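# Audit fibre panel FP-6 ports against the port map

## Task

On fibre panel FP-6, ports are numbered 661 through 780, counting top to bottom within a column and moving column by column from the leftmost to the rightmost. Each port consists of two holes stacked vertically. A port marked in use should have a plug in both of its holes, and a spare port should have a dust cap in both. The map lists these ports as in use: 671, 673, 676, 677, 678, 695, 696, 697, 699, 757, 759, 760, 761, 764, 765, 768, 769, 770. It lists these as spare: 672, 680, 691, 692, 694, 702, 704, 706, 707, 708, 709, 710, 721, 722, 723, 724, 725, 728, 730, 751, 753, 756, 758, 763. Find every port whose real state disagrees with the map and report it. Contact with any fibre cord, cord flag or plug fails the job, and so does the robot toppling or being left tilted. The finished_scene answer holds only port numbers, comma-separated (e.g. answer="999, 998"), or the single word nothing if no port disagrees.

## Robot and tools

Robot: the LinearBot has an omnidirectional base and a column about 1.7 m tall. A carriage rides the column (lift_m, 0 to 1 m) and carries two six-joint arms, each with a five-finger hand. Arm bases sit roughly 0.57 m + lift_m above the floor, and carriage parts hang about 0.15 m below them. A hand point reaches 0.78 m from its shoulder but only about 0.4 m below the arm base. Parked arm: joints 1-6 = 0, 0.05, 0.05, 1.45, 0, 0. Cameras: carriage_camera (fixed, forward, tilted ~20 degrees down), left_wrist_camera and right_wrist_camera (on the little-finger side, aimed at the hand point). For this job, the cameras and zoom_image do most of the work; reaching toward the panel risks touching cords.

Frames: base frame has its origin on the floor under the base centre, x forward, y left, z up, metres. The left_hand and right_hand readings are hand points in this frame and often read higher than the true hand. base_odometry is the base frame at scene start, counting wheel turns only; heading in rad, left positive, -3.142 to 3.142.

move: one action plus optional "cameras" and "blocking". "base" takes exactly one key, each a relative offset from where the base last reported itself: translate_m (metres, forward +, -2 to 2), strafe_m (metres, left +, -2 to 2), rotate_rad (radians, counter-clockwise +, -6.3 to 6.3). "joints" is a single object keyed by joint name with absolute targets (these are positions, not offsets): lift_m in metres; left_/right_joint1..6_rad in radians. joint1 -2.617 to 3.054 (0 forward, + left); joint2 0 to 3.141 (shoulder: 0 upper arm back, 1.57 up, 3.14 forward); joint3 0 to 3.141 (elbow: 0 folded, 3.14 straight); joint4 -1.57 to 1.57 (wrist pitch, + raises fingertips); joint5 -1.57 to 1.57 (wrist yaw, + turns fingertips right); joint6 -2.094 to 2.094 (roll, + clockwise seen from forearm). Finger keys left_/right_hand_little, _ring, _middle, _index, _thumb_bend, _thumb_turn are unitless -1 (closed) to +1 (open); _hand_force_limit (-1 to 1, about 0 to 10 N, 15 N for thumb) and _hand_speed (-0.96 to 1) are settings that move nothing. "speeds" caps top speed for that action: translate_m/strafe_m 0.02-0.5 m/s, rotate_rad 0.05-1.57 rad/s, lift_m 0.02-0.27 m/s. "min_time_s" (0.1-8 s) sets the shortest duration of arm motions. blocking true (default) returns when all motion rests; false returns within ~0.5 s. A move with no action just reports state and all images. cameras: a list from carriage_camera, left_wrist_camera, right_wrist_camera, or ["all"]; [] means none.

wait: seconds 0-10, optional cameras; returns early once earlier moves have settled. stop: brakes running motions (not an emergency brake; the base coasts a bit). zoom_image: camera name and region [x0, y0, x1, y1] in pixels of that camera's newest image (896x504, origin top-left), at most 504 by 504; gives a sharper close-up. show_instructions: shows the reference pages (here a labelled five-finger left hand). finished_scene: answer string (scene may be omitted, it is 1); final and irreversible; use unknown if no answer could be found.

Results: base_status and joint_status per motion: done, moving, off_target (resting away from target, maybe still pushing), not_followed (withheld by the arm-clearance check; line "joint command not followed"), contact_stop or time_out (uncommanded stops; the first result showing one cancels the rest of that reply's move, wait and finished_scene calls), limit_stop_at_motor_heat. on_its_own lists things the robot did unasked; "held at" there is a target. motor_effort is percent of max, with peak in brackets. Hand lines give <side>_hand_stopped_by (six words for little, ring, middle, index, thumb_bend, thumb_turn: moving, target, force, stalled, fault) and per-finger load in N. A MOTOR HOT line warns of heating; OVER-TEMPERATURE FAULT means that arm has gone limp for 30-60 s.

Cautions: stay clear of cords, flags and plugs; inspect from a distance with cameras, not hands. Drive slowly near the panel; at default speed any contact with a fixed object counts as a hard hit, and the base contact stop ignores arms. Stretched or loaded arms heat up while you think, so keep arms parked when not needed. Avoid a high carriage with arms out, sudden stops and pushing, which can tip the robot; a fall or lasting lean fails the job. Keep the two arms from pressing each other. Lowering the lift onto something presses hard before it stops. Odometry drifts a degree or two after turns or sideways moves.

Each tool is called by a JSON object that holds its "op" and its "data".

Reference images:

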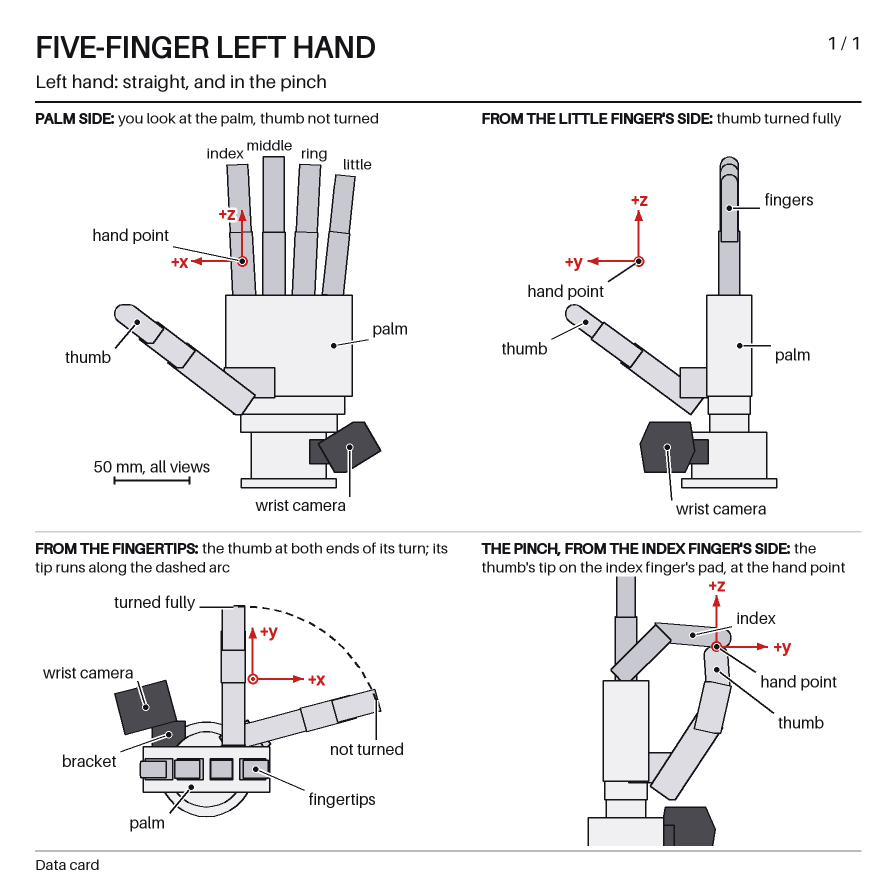

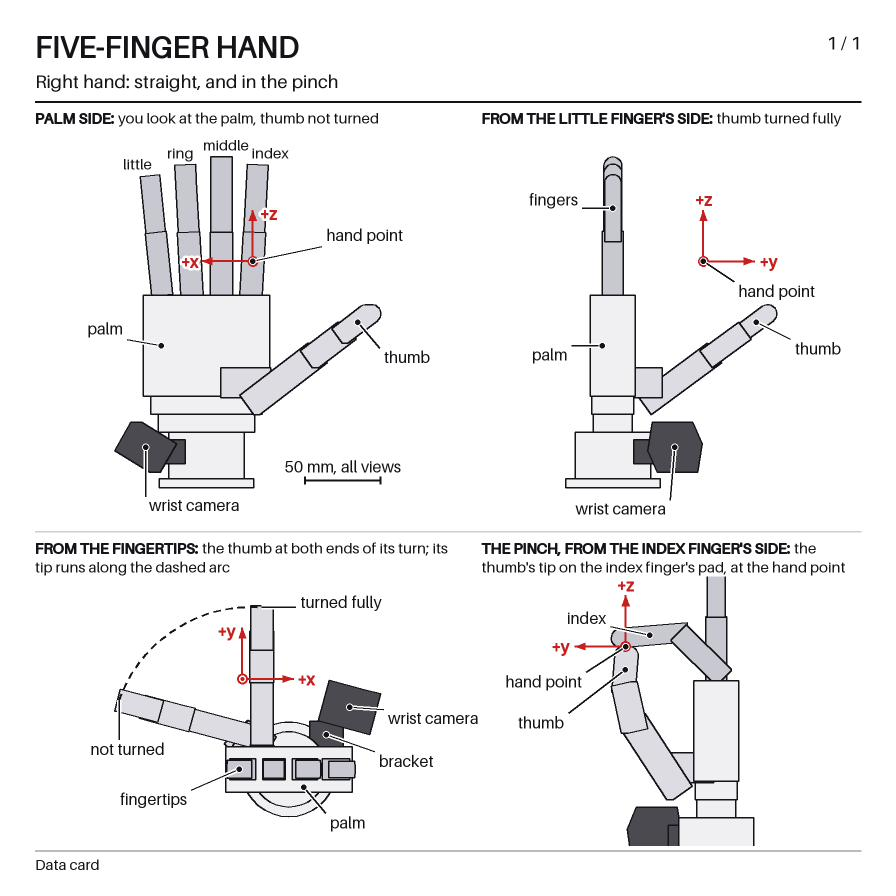

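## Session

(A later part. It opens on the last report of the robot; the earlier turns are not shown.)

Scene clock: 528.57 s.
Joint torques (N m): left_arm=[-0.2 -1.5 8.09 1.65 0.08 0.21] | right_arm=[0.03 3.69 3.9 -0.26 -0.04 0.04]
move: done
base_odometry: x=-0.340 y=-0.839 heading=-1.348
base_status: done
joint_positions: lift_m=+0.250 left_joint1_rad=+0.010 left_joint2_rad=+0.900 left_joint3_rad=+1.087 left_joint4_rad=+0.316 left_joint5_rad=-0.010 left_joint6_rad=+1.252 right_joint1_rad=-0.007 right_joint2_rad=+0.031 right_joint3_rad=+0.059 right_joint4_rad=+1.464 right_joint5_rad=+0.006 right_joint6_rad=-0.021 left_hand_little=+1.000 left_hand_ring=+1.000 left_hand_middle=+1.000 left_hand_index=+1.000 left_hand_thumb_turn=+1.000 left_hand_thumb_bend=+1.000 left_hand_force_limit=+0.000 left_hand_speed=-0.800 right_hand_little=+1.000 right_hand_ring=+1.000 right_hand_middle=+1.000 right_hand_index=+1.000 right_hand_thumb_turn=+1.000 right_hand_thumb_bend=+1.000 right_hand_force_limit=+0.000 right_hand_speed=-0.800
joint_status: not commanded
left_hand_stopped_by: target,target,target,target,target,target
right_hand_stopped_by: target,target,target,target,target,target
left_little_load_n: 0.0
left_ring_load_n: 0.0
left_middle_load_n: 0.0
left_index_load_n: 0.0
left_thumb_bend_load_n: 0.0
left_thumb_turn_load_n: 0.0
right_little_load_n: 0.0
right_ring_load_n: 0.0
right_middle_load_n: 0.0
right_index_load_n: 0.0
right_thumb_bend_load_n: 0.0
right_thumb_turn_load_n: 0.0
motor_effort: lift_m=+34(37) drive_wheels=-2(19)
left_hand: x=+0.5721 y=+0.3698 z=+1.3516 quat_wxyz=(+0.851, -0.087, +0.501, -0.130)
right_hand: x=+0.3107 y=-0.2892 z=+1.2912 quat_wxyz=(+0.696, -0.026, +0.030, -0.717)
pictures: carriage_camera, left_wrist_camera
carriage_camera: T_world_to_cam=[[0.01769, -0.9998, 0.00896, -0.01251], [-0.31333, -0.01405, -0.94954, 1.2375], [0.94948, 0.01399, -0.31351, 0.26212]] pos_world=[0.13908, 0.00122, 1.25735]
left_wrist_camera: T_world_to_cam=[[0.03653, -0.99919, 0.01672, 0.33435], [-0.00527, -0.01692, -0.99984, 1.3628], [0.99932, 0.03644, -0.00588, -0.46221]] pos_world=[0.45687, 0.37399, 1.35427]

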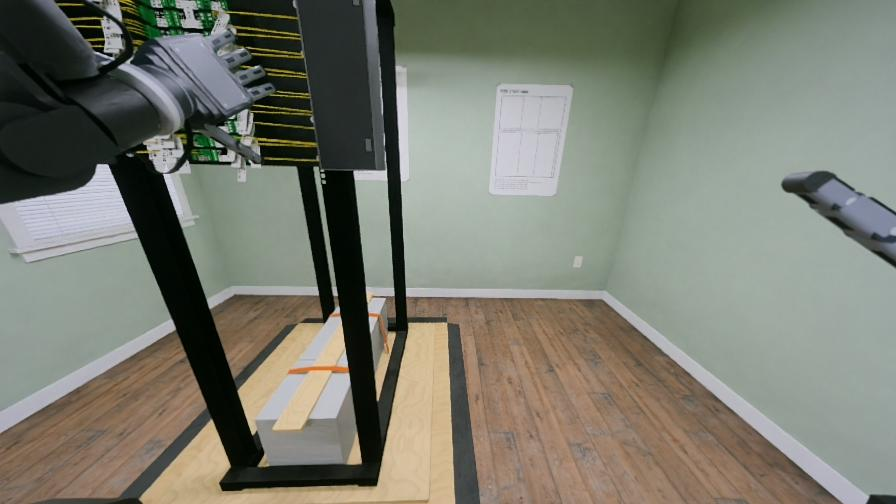

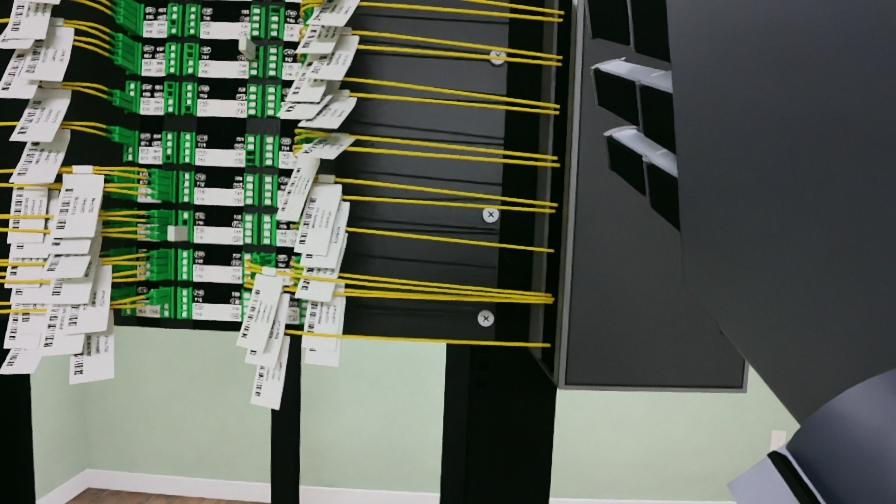

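{"op": "move", "data": {"joints": {"left_hand_little": -1, "left_hand_ring": -1, "left_hand_middle": -1, "left_hand_index": -1, "left_hand_speed": 0.0}, "cameras": ["left_wrist_camera"]}}

Scene clock: 587.87 s.
Joint torques (N m): left_arm=[-0.2 -1.46 7.9 1.62 0.09 0.23] | right_arm=[-0.13 3.56 3.92 -0.22 -0.04 0.03]
move: done
base_odometry: x=-0.340 y=-0.839 heading=-1.348
base_status: not commanded
joint_positions: lift_m=+0.250 left_joint1_rad=+0.010 left_joint2_rad=+0.900 left_joint3_rad=+1.087 left_joint4_rad=+0.316 left_joint5_rad=-0.010 left_joint6_rad=+1.252 right_joint1_rad=-0.007 right_joint2_rad=+0.031 right_joint3_rad=+0.059 right_joint4_rad=+1.464 right_joint5_rad=+0.006 right_joint6_rad=-0.021 left_hand_little=-1.000 left_hand_ring=-1.000 left_hand_middle=-1.000 left_hand_index=-1.000 left_hand_thumb_turn=+1.000 left_hand_thumb_bend=+1.000 left_hand_force_limit=+0.000 left_hand_speed=+0.000 right_hand_little=+1.000 right_hand_ring=+1.000 right_hand_middle=+1.000 right_hand_index=+1.000 right_hand_thumb_turn=+1.000 right_hand_thumb_bend=+1.000 right_hand_force_limit=+0.000 right_hand_speed=-0.800
joint_status: all done
left_hand_stopped_by: target,target,target,target,target,target
right_hand_stopped_by: target,target,target,target,target,target
left_little_load_n: 0.0
left_ring_load_n: 0.0
left_middle_load_n: 0.0
left_index_load_n: 0.0
left_thumb_bend_load_n: 0.0
left_thumb_turn_load_n: 0.0
right_little_load_n: -0.5
right_ring_load_n: 0.0
right_middle_load_n: 0.0
right_index_load_n: 0.0
right_thumb_bend_load_n: 0.0
right_thumb_turn_load_n: 0.0
motor_effort: lift_m=+34(37) drive_wheels=-2(2)
left_hand: x=+0.5721 y=+0.3698 z=+1.3516 quat_wxyz=(+0.851, -0.087, +0.501, -0.130)
right_hand: x=+0.3107 y=-0.2892 z=+1.2912 quat_wxyz=(+0.696, -0.026, +0.030, -0.717)
left_wrist_camera: T_world_to_cam=[[0.03653, -0.99919, 0.01672, 0.33435], [-0.00527, -0.01692, -0.99984, 1.3628], [0.99932, 0.03644, -0.00588, -0.46221]] pos_world=[0.45687, 0.37399, 1.35427]

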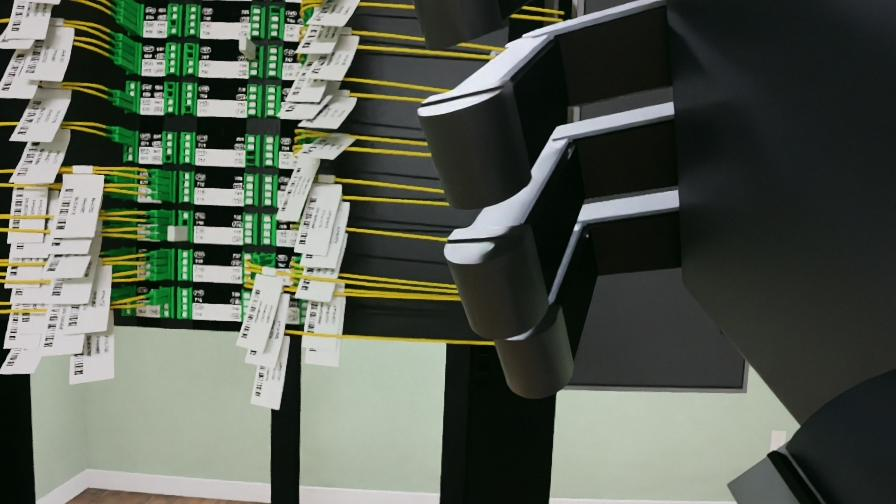

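{"op": "move", "data": {"base": {"strafe_m": 0.05}, "speeds": {"strafe_m": 0.08}}}

{"op": "move", "data": {"base": {"translate_m": 0.08}, "speeds": {"translate_m": 0.06}, "cameras": ["left_wrist_camera", "carriage_camera"]}}

{"op": "zoom_image", "data": {"camera": "left_wrist_camera", "region": [40, 120, 200, 280]}}

{"op": "zoom_image", "data": {"camera": "left_wrist_camera", "region": [40, 230, 200, 390]}}

Scene clock: 609.83 s.
Joint torques (N m): left_arm=[-0.17 -1.44 7.94 1.57 0.08 0.23] | right_arm=[0.02 3.6 4.14 -0.24 -0.03 0.03]
move: done
base_odometry: x=-0.291 y=-0.828 heading=-1.348
base_status: done
joint_positions: lift_m=+0.250 left_joint1_rad=+0.010 left_joint2_rad=+0.900 left_joint3_rad=+1.087 left_joint4_rad=+0.315 left_joint5_rad=-0.009 left_joint6_rad=+1.252 right_joint1_rad=-0.007 right_joint2_rad=+0.031 right_joint3_rad=+0.059 right_joint4_rad=+1.464 right_joint5_rad=+0.006 right_joint6_rad=-0.021 left_hand_little=-1.000 left_hand_ring=-1.000 left_hand_middle=-1.000 left_hand_index=-1.000 left_hand_thumb_turn=+1.000 left_hand_thumb_bend=+1.000 left_hand_force_limit=+0.000 left_hand_speed=+0.000 right_hand_little=+1.000 right_hand_ring=+1.000 right_hand_middle=+1.000 right_hand_index=+1.000 right_hand_thumb_turn=+1.000 right_hand_thumb_bend=+1.000 right_hand_force_limit=+0.000 right_hand_speed=-0.800
joint_status: not commanded
left_hand_stopped_by: target,target,target,target,target,target
right_hand_stopped_by: target,target,target,target,target,target
left_little_load_n: 0.0
left_ring_load_n: 0.0
left_middle_load_n: 0.0
left_index_load_n: 0.0
left_thumb_bend_load_n: 0.0
left_thumb_turn_load_n: 0.0
right_little_load_n: 0.0
right_ring_load_n: 0.0
right_middle_load_n: 0.0
right_index_load_n: 0.0
right_thumb_bend_load_n: 0.0
right_thumb_turn_load_n: 0.0
motor_effort: lift_m=+34(37) drive_wheels=-1(14)
left_hand: x=+0.5722 y=+0.3696 z=+1.3514 quat_wxyz=(+0.851, -0.087, +0.502, -0.130)
right_hand: x=+0.3106 y=-0.2892 z=+1.2912 quat_wxyz=(+0.696, -0.026, +0.030, -0.717)
pictures: none

Scene clock: 611.70 s.
Joint torques (N m): left_arm=[-0.2 -1.44 7.75 1.67 0.08 0.23] | right_arm=[-0.17 3.52 3.71 -0.22 -0.03 0.02]
move: done
base_odometry: x=-0.274 y=-0.906 heading=-1.349
base_status: done
joint_positions: lift_m=+0.250 left_joint1_rad=+0.010 left_joint2_rad=+0.900 left_joint3_rad=+1.087 left_joint4_rad=+0.314 left_joint5_rad=-0.009 left_joint6_rad=+1.252 right_joint1_rad=-0.007 right_joint2_rad=+0.031 right_joint3_rad=+0.059 right_joint4_rad=+1.464 right_joint5_rad=+0.006 right_joint6_rad=-0.021 left_hand_little=-1.000 left_hand_ring=-1.000 left_hand_middle=-1.000 left_hand_index=-1.000 left_hand_thumb_turn=+1.000 left_hand_thumb_bend=+1.000 left_hand_force_limit=+0.000 left_hand_speed=+0.000 right_hand_little=+1.000 right_hand_ring=+1.000 right_hand_middle=+1.000 right_hand_index=+1.000 right_hand_thumb_turn=+1.000 right_hand_thumb_bend=+1.000 right_hand_force_limit=+0.000 right_hand_speed=-0.800
joint_status: not commanded
left_hand_stopped_by: target,target,target,target,target,target
right_hand_stopped_by: target,target,target,target,target,target
left_little_load_n: 0.0
left_ring_load_n: 0.0
left_middle_load_n: 0.0
left_index_load_n: 0.0
left_thumb_bend_load_n: 0.0
left_thumb_turn_load_n: 0.0
right_little_load_n: 0.0
right_ring_load_n: 0.0
right_middle_load_n: 0.0
right_index_load_n: 0.0
right_thumb_bend_load_n: 0.0
right_thumb_turn_load_n: 0.0
motor_effort: lift_m=+32(37) drive_wheels=-7(14)
left_hand: x=+0.5723 y=+0.3696 z=+1.3512 quat_wxyz=(+0.850, -0.087, +0.502, -0.130)
right_hand: x=+0.3107 y=-0.2892 z=+1.2912 quat_wxyz=(+0.696, -0.026, +0.030, -0.717)
pictures: carriage_camera, left_wrist_camera
carriage_camera: T_world_to_cam=[[0.01769, -0.9998, 0.00896, -0.01251], [-0.31333, -0.01405, -0.94954, 1.2375], [0.94948, 0.01399, -0.31351, 0.26212]] pos_world=[0.13908, 0.00122, 1.25735]
left_wrist_camera: T_world_to_cam=[[0.03586, -0.99923, 0.01626, 0.33518], [-0.0069, -0.01652, -0.99984, 1.36319], [0.99933, 0.03574, -0.00748, -0.46]] pos_world=[0.45707, 0.37389, 1.35408]

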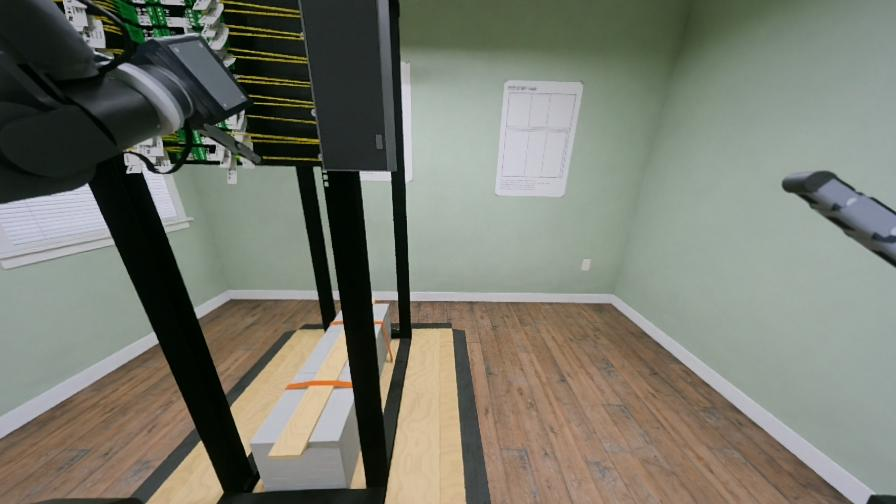

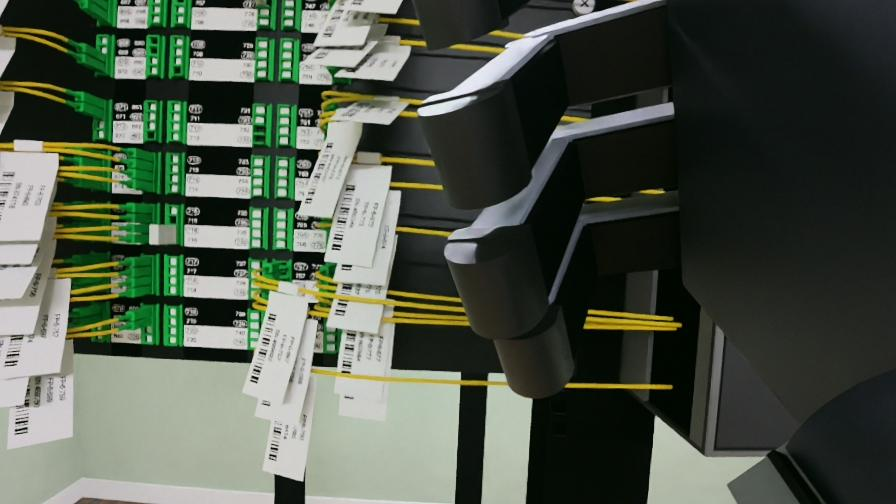

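Scaled by 3.150 from the camera's image (finer frame: 1280x720).

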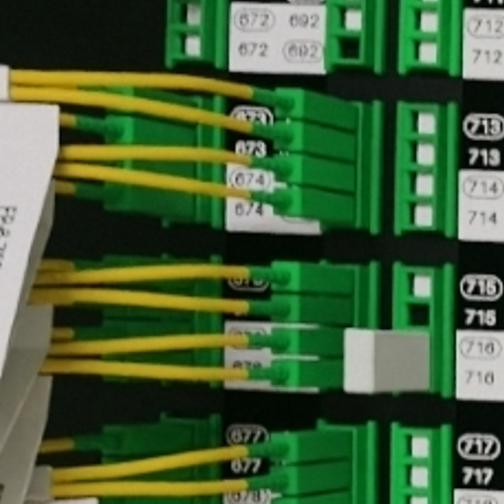

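Scaled by 3.150 from the camera's image (finer frame: 1280x720).

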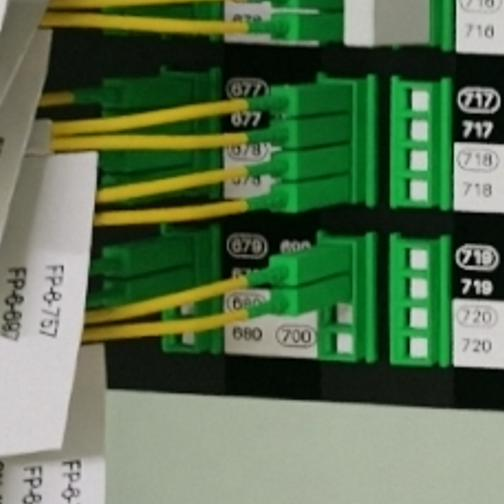

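{"op": "zoom_image", "data": {"camera": "left_wrist_camera", "region": [45, 140, 125, 200]}}

{"op": "zoom_image", "data": {"camera": "left_wrist_camera", "region": [45, 195, 125, 255]}}

{"op": "zoom_image", "data": {"camera": "left_wrist_camera", "region": [45, 245, 125, 305]}}

{"op": "zoom_image", "data": {"camera": "left_wrist_camera", "region": [45, 295, 125, 355]}}

Scaled by 6.300 from the camera's image (finer frame: 1280x720).

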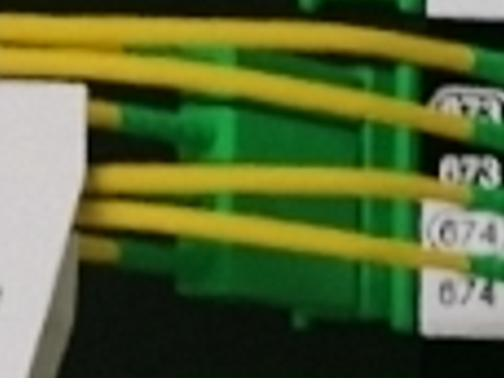

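Scaled by 6.300 from the camera's image (finer frame: 1280x720).

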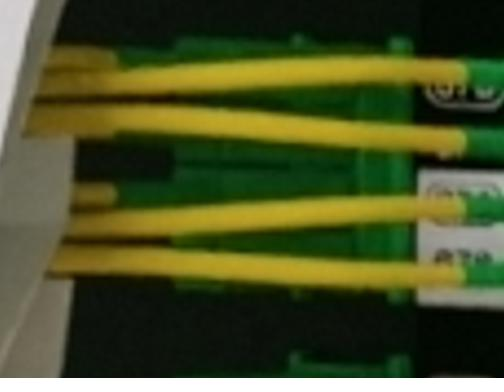

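Scaled by 6.300 from the camera's image (finer frame: 1280x720).

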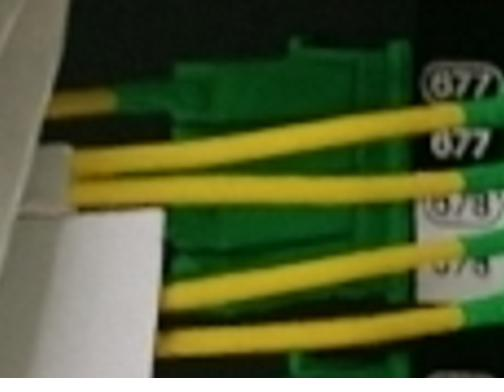

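Scaled by 6.300 from the camera's image (finer frame: 1280x720).

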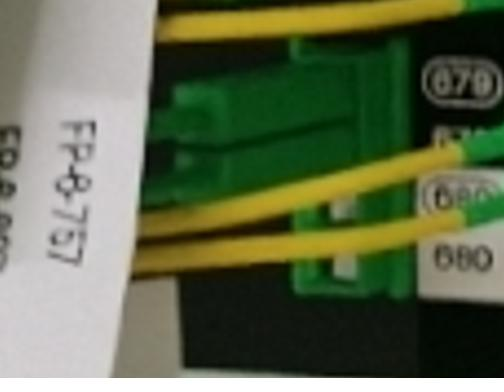

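{"op": "move", "data": {"joints": {"lift_m": 0.33}, "speeds": {"lift_m": 0.1}, "cameras": ["left_wrist_camera"]}}

{"op": "zoom_image", "data": {"camera": "left_wrist_camera", "region": [40, 240, 140, 340]}}

{"op": "zoom_image", "data": {"camera": "left_wrist_camera", "region": [40, 300, 140, 400]}}

{"op": "zoom_image", "data": {"camera": "left_wrist_camera", "region": [40, 380, 140, 480]}}

Scene clock: 658.90 s.
Joint torques (N m): left_arm=[-0.2 -1.52 7.73 1.62 0.08 0.22] | right_arm=[-0.17 3.44 3.86 -0.28 -0.04 0.03]
move: done
base_odometry: x=-0.274 y=-0.906 heading=-1.349
base_status: not commanded
joint_positions: lift_m=+0.330 left_joint1_rad=+0.010 left_joint2_rad=+0.900 left_joint3_rad=+1.087 left_joint4_rad=+0.317 left_joint5_rad=-0.009 left_joint6_rad=+1.252 right_joint1_rad=-0.007 right_joint2_rad=+0.031 right_joint3_rad=+0.059 right_joint4_rad=+1.464 right_joint5_rad=+0.006 right_joint6_rad=-0.021 left_hand_little=-1.000 left_hand_ring=-1.000 left_hand_middle=-1.000 left_hand_index=-1.000 left_hand_thumb_turn=+1.000 left_hand_thumb_bend=+1.000 left_hand_force_limit=+0.000 left_hand_speed=+0.000 right_hand_little=+1.000 right_hand_ring=+1.000 right_hand_middle=+1.000 right_hand_index=+1.000 right_hand_thumb_turn=+1.000 right_hand_thumb_bend=+1.000 right_hand_force_limit=+0.000 right_hand_speed=-0.800
joint_status: all done
left_hand_stopped_by: target,target,target,target,target,target
right_hand_stopped_by: target,target,target,target,target,target
left_little_load_n: 0.0
left_ring_load_n: 0.0
left_middle_load_n: 0.0
left_index_load_n: 0.0
left_thumb_bend_load_n: 0.0
left_thumb_turn_load_n: 0.0
right_little_load_n: 0.0
right_ring_load_n: 0.0
right_middle_load_n: 0.0
right_index_load_n: 0.0
right_thumb_bend_load_n: 0.0
right_thumb_turn_load_n: 0.0
motor_effort: lift_m=+35(43) drive_wheels=-6(7)
left_hand: x=+0.5721 y=+0.3696 z=+1.4319 quat_wxyz=(+0.851, -0.087, +0.501, -0.130)
right_hand: x=+0.3107 y=-0.2892 z=+1.3713 quat_wxyz=(+0.696, -0.026, +0.030, -0.717)
left_wrist_camera: T_world_to_cam=[[0.03582, -0.99923, 0.01634, 0.33379], [-0.0046, -0.01652, -0.99985, 1.44254], [0.99935, 0.03574, -0.00518, -0.4625]] pos_world=[0.45687, 0.37389, 1.43447]

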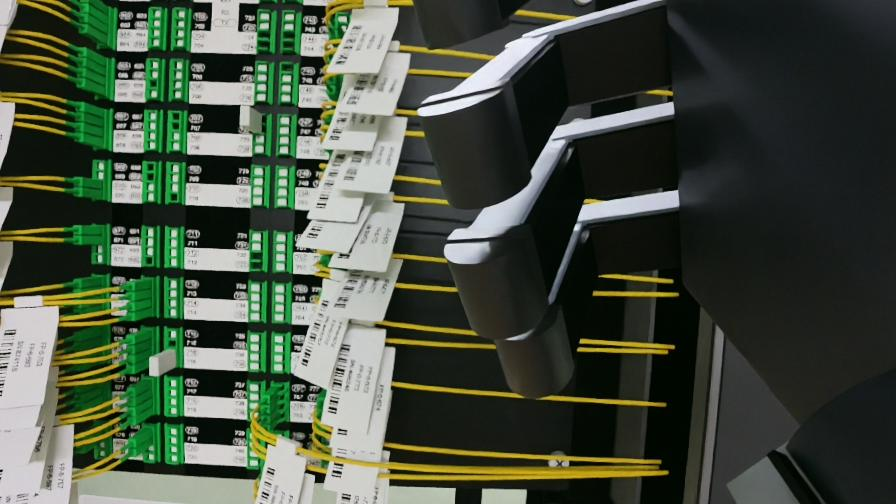

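Scaled by 5.040 from the camera's image (finer frame: 1280x720).

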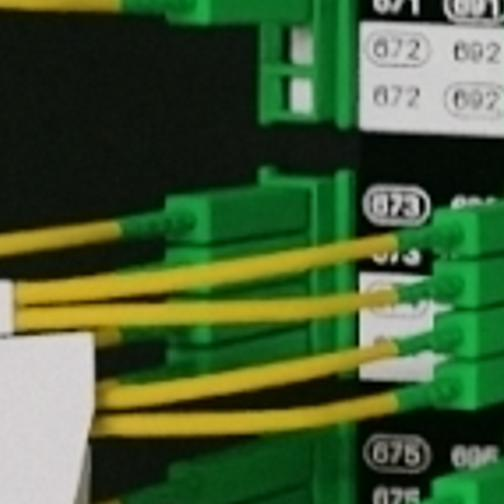

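Scaled by 5.040 from the camera's image (finer frame: 1280x720).

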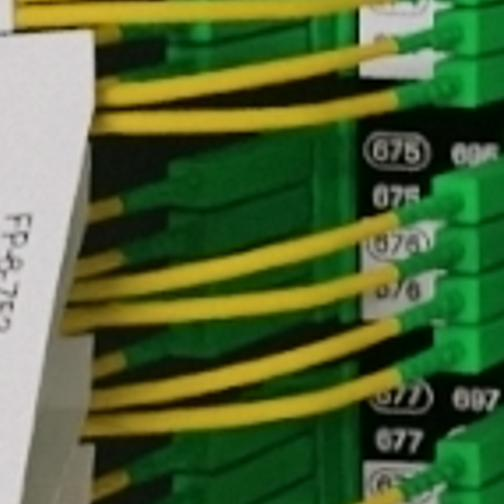

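Scaled by 5.040 from the camera's image (finer frame: 1280x720).

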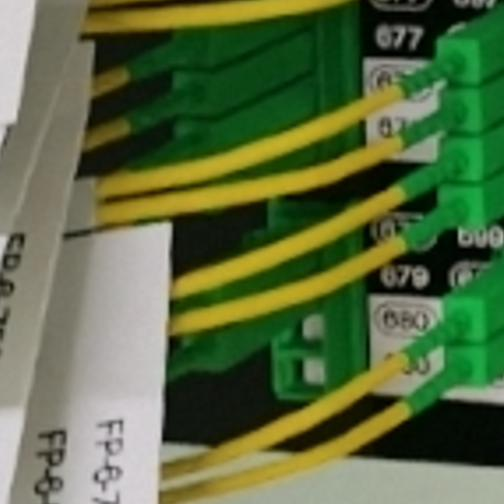

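{"op": "move", "data": {"joints": {"lift_m": 0.19}, "speeds": {"lift_m": 0.1}, "cameras": ["left_wrist_camera"]}}

{"op": "zoom_image", "data": {"camera": "left_wrist_camera", "region": [40, 60, 140, 160]}}

{"op": "zoom_image", "data": {"camera": "left_wrist_camera", "region": [40, 140, 140, 240]}}

{"op": "zoom_image", "data": {"camera": "left_wrist_camera", "region": [40, 200, 140, 300]}}

Scene clock: 685.57 s.
Joint torques (N m): left_arm=[-0.2 -1.48 7.8 1.62 0.09 0.22] | right_arm=[-0.16 3.48 3.71 -0.22 -0.04 0.03]
move: done
base_odometry: x=-0.274 y=-0.906 heading=-1.349
base_status: not commanded
joint_positions: lift_m=+0.190 left_joint1_rad=+0.010 left_joint2_rad=+0.900 left_joint3_rad=+1.087 left_joint4_rad=+0.313 left_joint5_rad=-0.009 left_joint6_rad=+1.252 right_joint1_rad=-0.007 right_joint2_rad=+0.031 right_joint3_rad=+0.059 right_joint4_rad=+1.464 right_joint5_rad=+0.006 right_joint6_rad=-0.021 left_hand_little=-1.000 left_hand_ring=-1.000 left_hand_middle=-1.000 left_hand_index=-1.000 left_hand_thumb_turn=+1.000 left_hand_thumb_bend=+1.000 left_hand_force_limit=+0.000 left_hand_speed=+0.000 right_hand_little=+1.000 right_hand_ring=+1.000 right_hand_middle=+1.000 right_hand_index=+1.000 right_hand_thumb_turn=+1.000 right_hand_thumb_bend=+1.000 right_hand_force_limit=+0.000 right_hand_speed=-0.800
joint_status: all done
left_hand_stopped_by: target,target,target,target,target,target
right_hand_stopped_by: target,target,target,target,target,target
left_little_load_n: 0.0
left_ring_load_n: 0.0
left_middle_load_n: 0.0
left_index_load_n: 0.0
left_thumb_bend_load_n: 0.0
left_thumb_turn_load_n: 0.0
right_little_load_n: 0.0
right_ring_load_n: 0.5
right_middle_load_n: 0.0
right_index_load_n: 0.0
right_thumb_bend_load_n: 0.0
right_thumb_turn_load_n: 0.0
motor_effort: lift_m=+34(37) drive_wheels=-6(9)
left_hand: x=+0.5724 y=+0.3696 z=+1.2909 quat_wxyz=(+0.850, -0.087, +0.503, -0.130)
right_hand: x=+0.3107 y=-0.2892 z=+1.2313 quat_wxyz=(+0.696, -0.026, +0.030, -0.717)
left_wrist_camera: T_world_to_cam=[[0.03588, -0.99923, 0.01621, 0.33622], [-0.0084, -0.01652, -0.99983, 1.30378], [0.99932, 0.03574, -0.00898, -0.4586]] pos_world=[0.45717, 0.37389, 1.29398]

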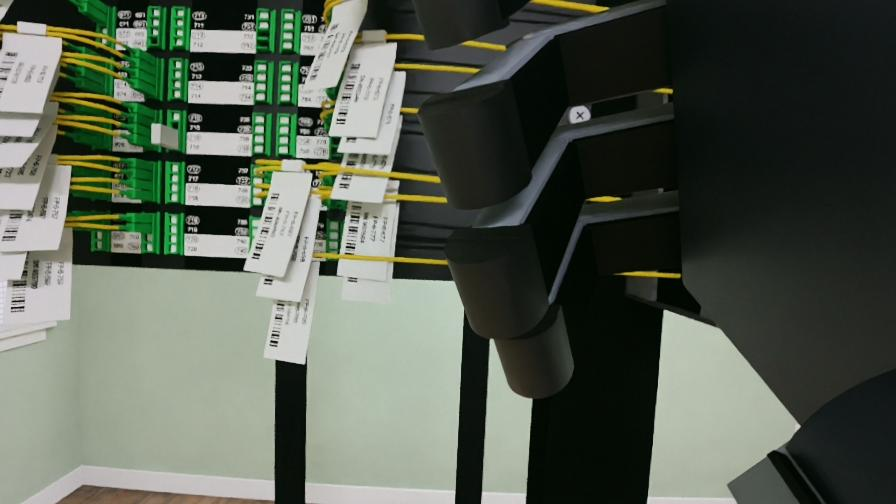

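Scaled by 5.040 from the camera's image (finer frame: 1280x720).

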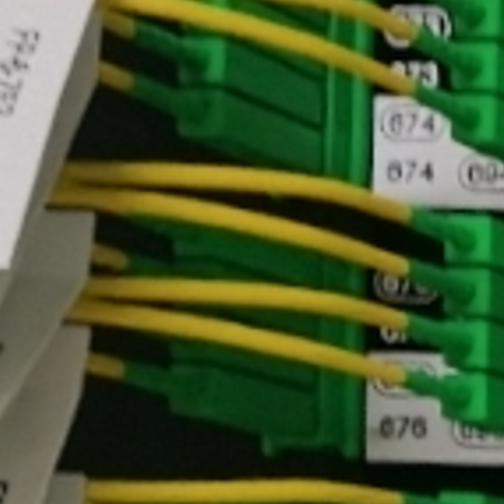

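Scaled by 5.040 from the camera's image (finer frame: 1280x720).

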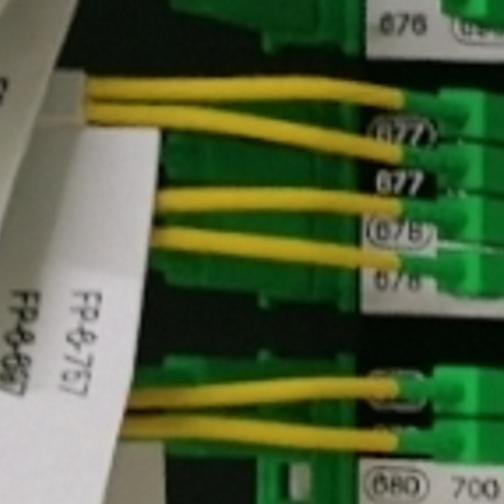

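Scaled by 5.040 from the camera's image (finer frame: 1280x720).

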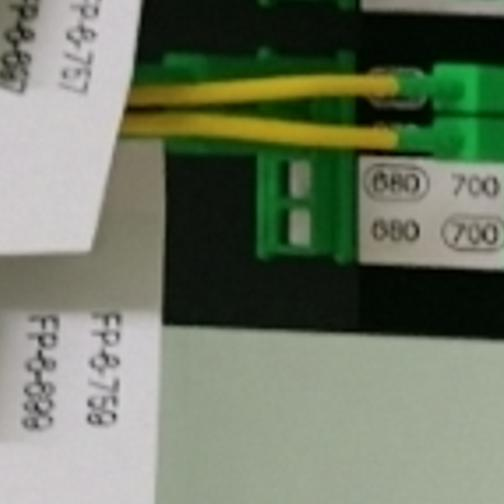

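{"op": "move", "data": {"base": {"strafe_m": 0.05}, "joints": {"lift_m": 0.46}, "speeds": {"strafe_m": 0.05, "lift_m": 0.15}, "cameras": ["left_wrist_camera"]}}

{"op": "zoom_image", "data": {"camera": "left_wrist_camera", "region": [340, 180, 440, 280]}}

{"op": "zoom_image", "data": {"camera": "left_wrist_camera", "region": [340, 270, 440, 370]}}

{"op": "zoom_image", "data": {"camera": "left_wrist_camera", "region": [340, 350, 440, 450]}}

Scene clock: 743.30 s.
Joint torques (N m): left_arm=[-0.2 -1.48 7.83 1.63 0.06 0.23] | right_arm=[-0.13 3.51 3.9 -0.19 -0.04 0.03]
move: done
base_odometry: x=-0.225 y=-0.895 heading=-1.350
base_status: done
joint_positions: lift_m=+0.460 left_joint1_rad=+0.010 left_joint2_rad=+0.900 left_joint3_rad=+1.088 left_joint4_rad=+0.317 left_joint5_rad=-0.007 left_joint6_rad=+1.252 right_joint1_rad=-0.007 right_joint2_rad=+0.031 right_joint3_rad=+0.059 right_joint4_rad=+1.464 right_joint5_rad=+0.006 right_joint6_rad=-0.021 left_hand_little=-1.000 left_hand_ring=-1.000 left_hand_middle=-1.000 left_hand_index=-1.000 left_hand_thumb_turn=+1.000 left_hand_thumb_bend=+1.000 left_hand_force_limit=+0.000 left_hand_speed=+0.000 right_hand_little=+1.000 right_hand_ring=+1.000 right_hand_middle=+1.000 right_hand_index=+1.000 right_hand_thumb_turn=+1.000 right_hand_thumb_bend=+1.000 right_hand_force_limit=+0.000 right_hand_speed=-0.800
joint_status: all done
left_hand_stopped_by: target,target,target,target,target,target
right_hand_stopped_by: target,target,target,target,target,target
left_little_load_n: 0.0
left_ring_load_n: 0.0
left_middle_load_n: 0.0
left_index_load_n: 0.0
left_thumb_bend_load_n: 0.0
left_thumb_turn_load_n: 0.0
right_little_load_n: 0.0
right_ring_load_n: 0.0
right_middle_load_n: 0.0
right_index_load_n: 0.0
right_thumb_bend_load_n: 0.0
right_thumb_turn_load_n: 0.0
motor_effort: lift_m=+32(44) drive_wheels=+5(15)
left_hand: x=+0.5720 y=+0.3693 z=+1.5622 quat_wxyz=(+0.851, -0.086, +0.501, -0.130)
right_hand: x=+0.3107 y=-0.2892 z=+1.5012 quat_wxyz=(+0.696, -0.026, +0.030, -0.717)
left_wrist_camera: T_world_to_cam=[[0.03461, -0.99928, 0.01527, 0.33372], [-0.00385, -0.01541, -0.99987, 1.57209], [0.99939, 0.03454, -0.00438, -0.46254]] pos_world=[0.45677, 0.37369, 1.56477]

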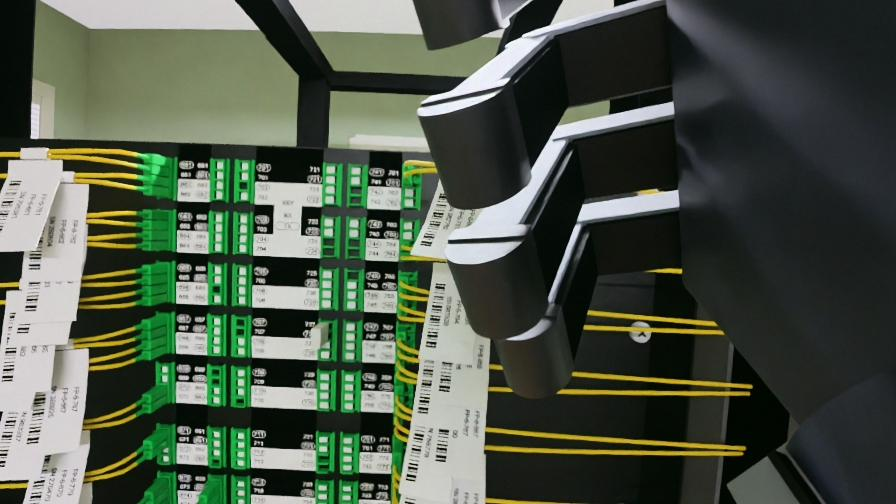

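Scaled by 5.040 from the camera's image (finer frame: 1280x720).

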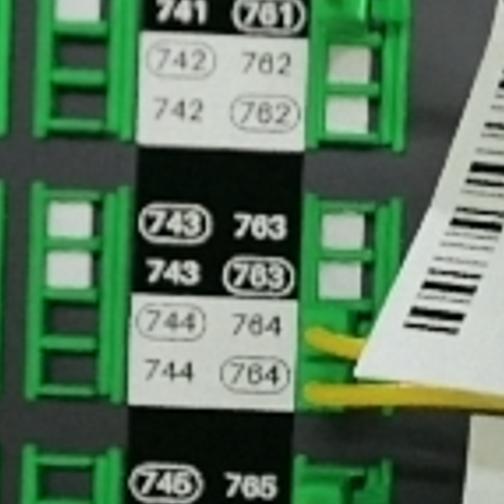

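Scaled by 5.040 from the camera's image (finer frame: 1280x720).

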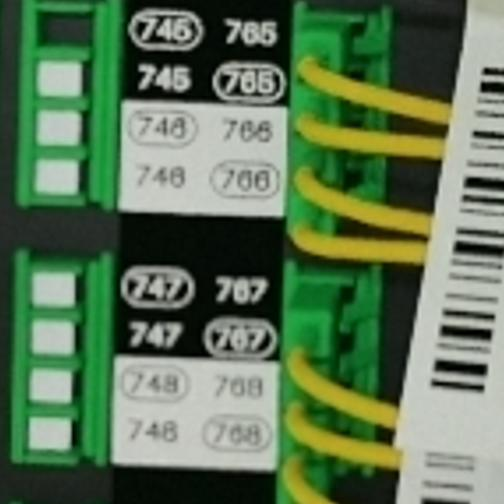

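Scaled by 5.040 from the camera's image (finer frame: 1280x720).

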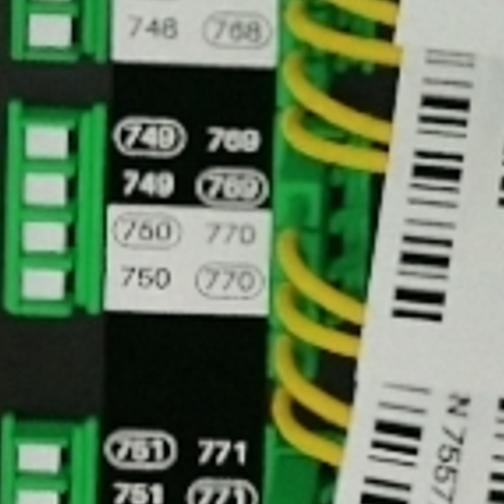

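{"op": "zoom_image", "data": {"camera": "left_wrist_camera", "region": [270, 300, 350, 380]}}

{"op": "zoom_image", "data": {"camera": "left_wrist_camera", "region": [200, 150, 350, 300]}}

{"op": "zoom_image", "data": {"camera": "left_wrist_camera", "region": [200, 300, 350, 450]}}

{"op": "zoom_image", "data": {"camera": "left_wrist_camera", "region": [350, 140, 430, 220]}}

Scaled by 6.300 from the camera's image (finer frame: 1280x720).

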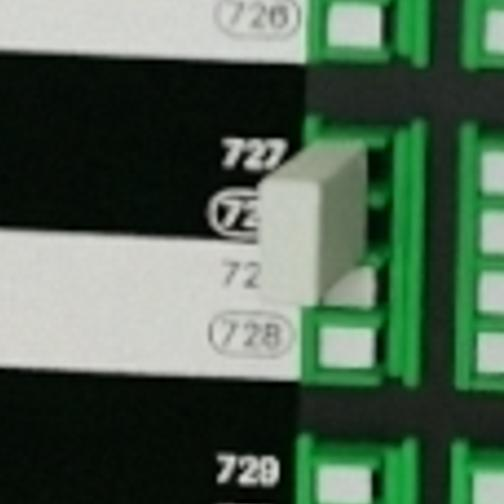

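Scaled by 3.360 from the camera's image (finer frame: 1280x720).

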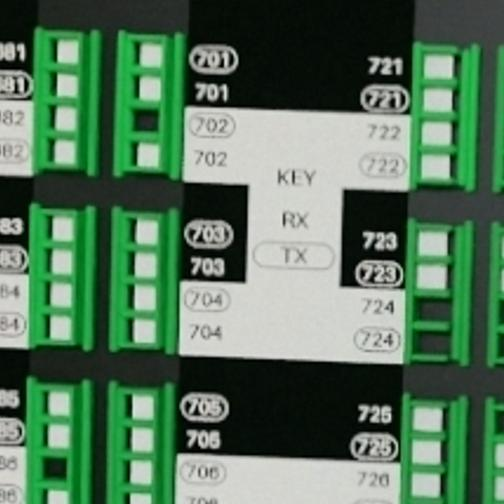

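Scaled by 3.360 from the camera's image (finer frame: 1280x720).

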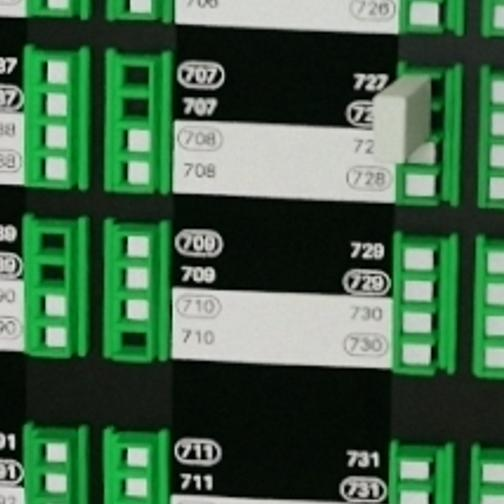

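Scaled by 6.300 from the camera's image (finer frame: 1280x720).

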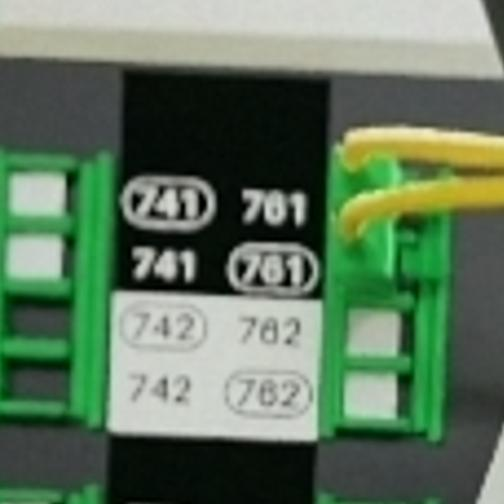

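{"op": "finished_scene", "data": {"answer": "692, 694, 702, 707, 710, 724, 758, 759"}}

The scene is finished: the task was done.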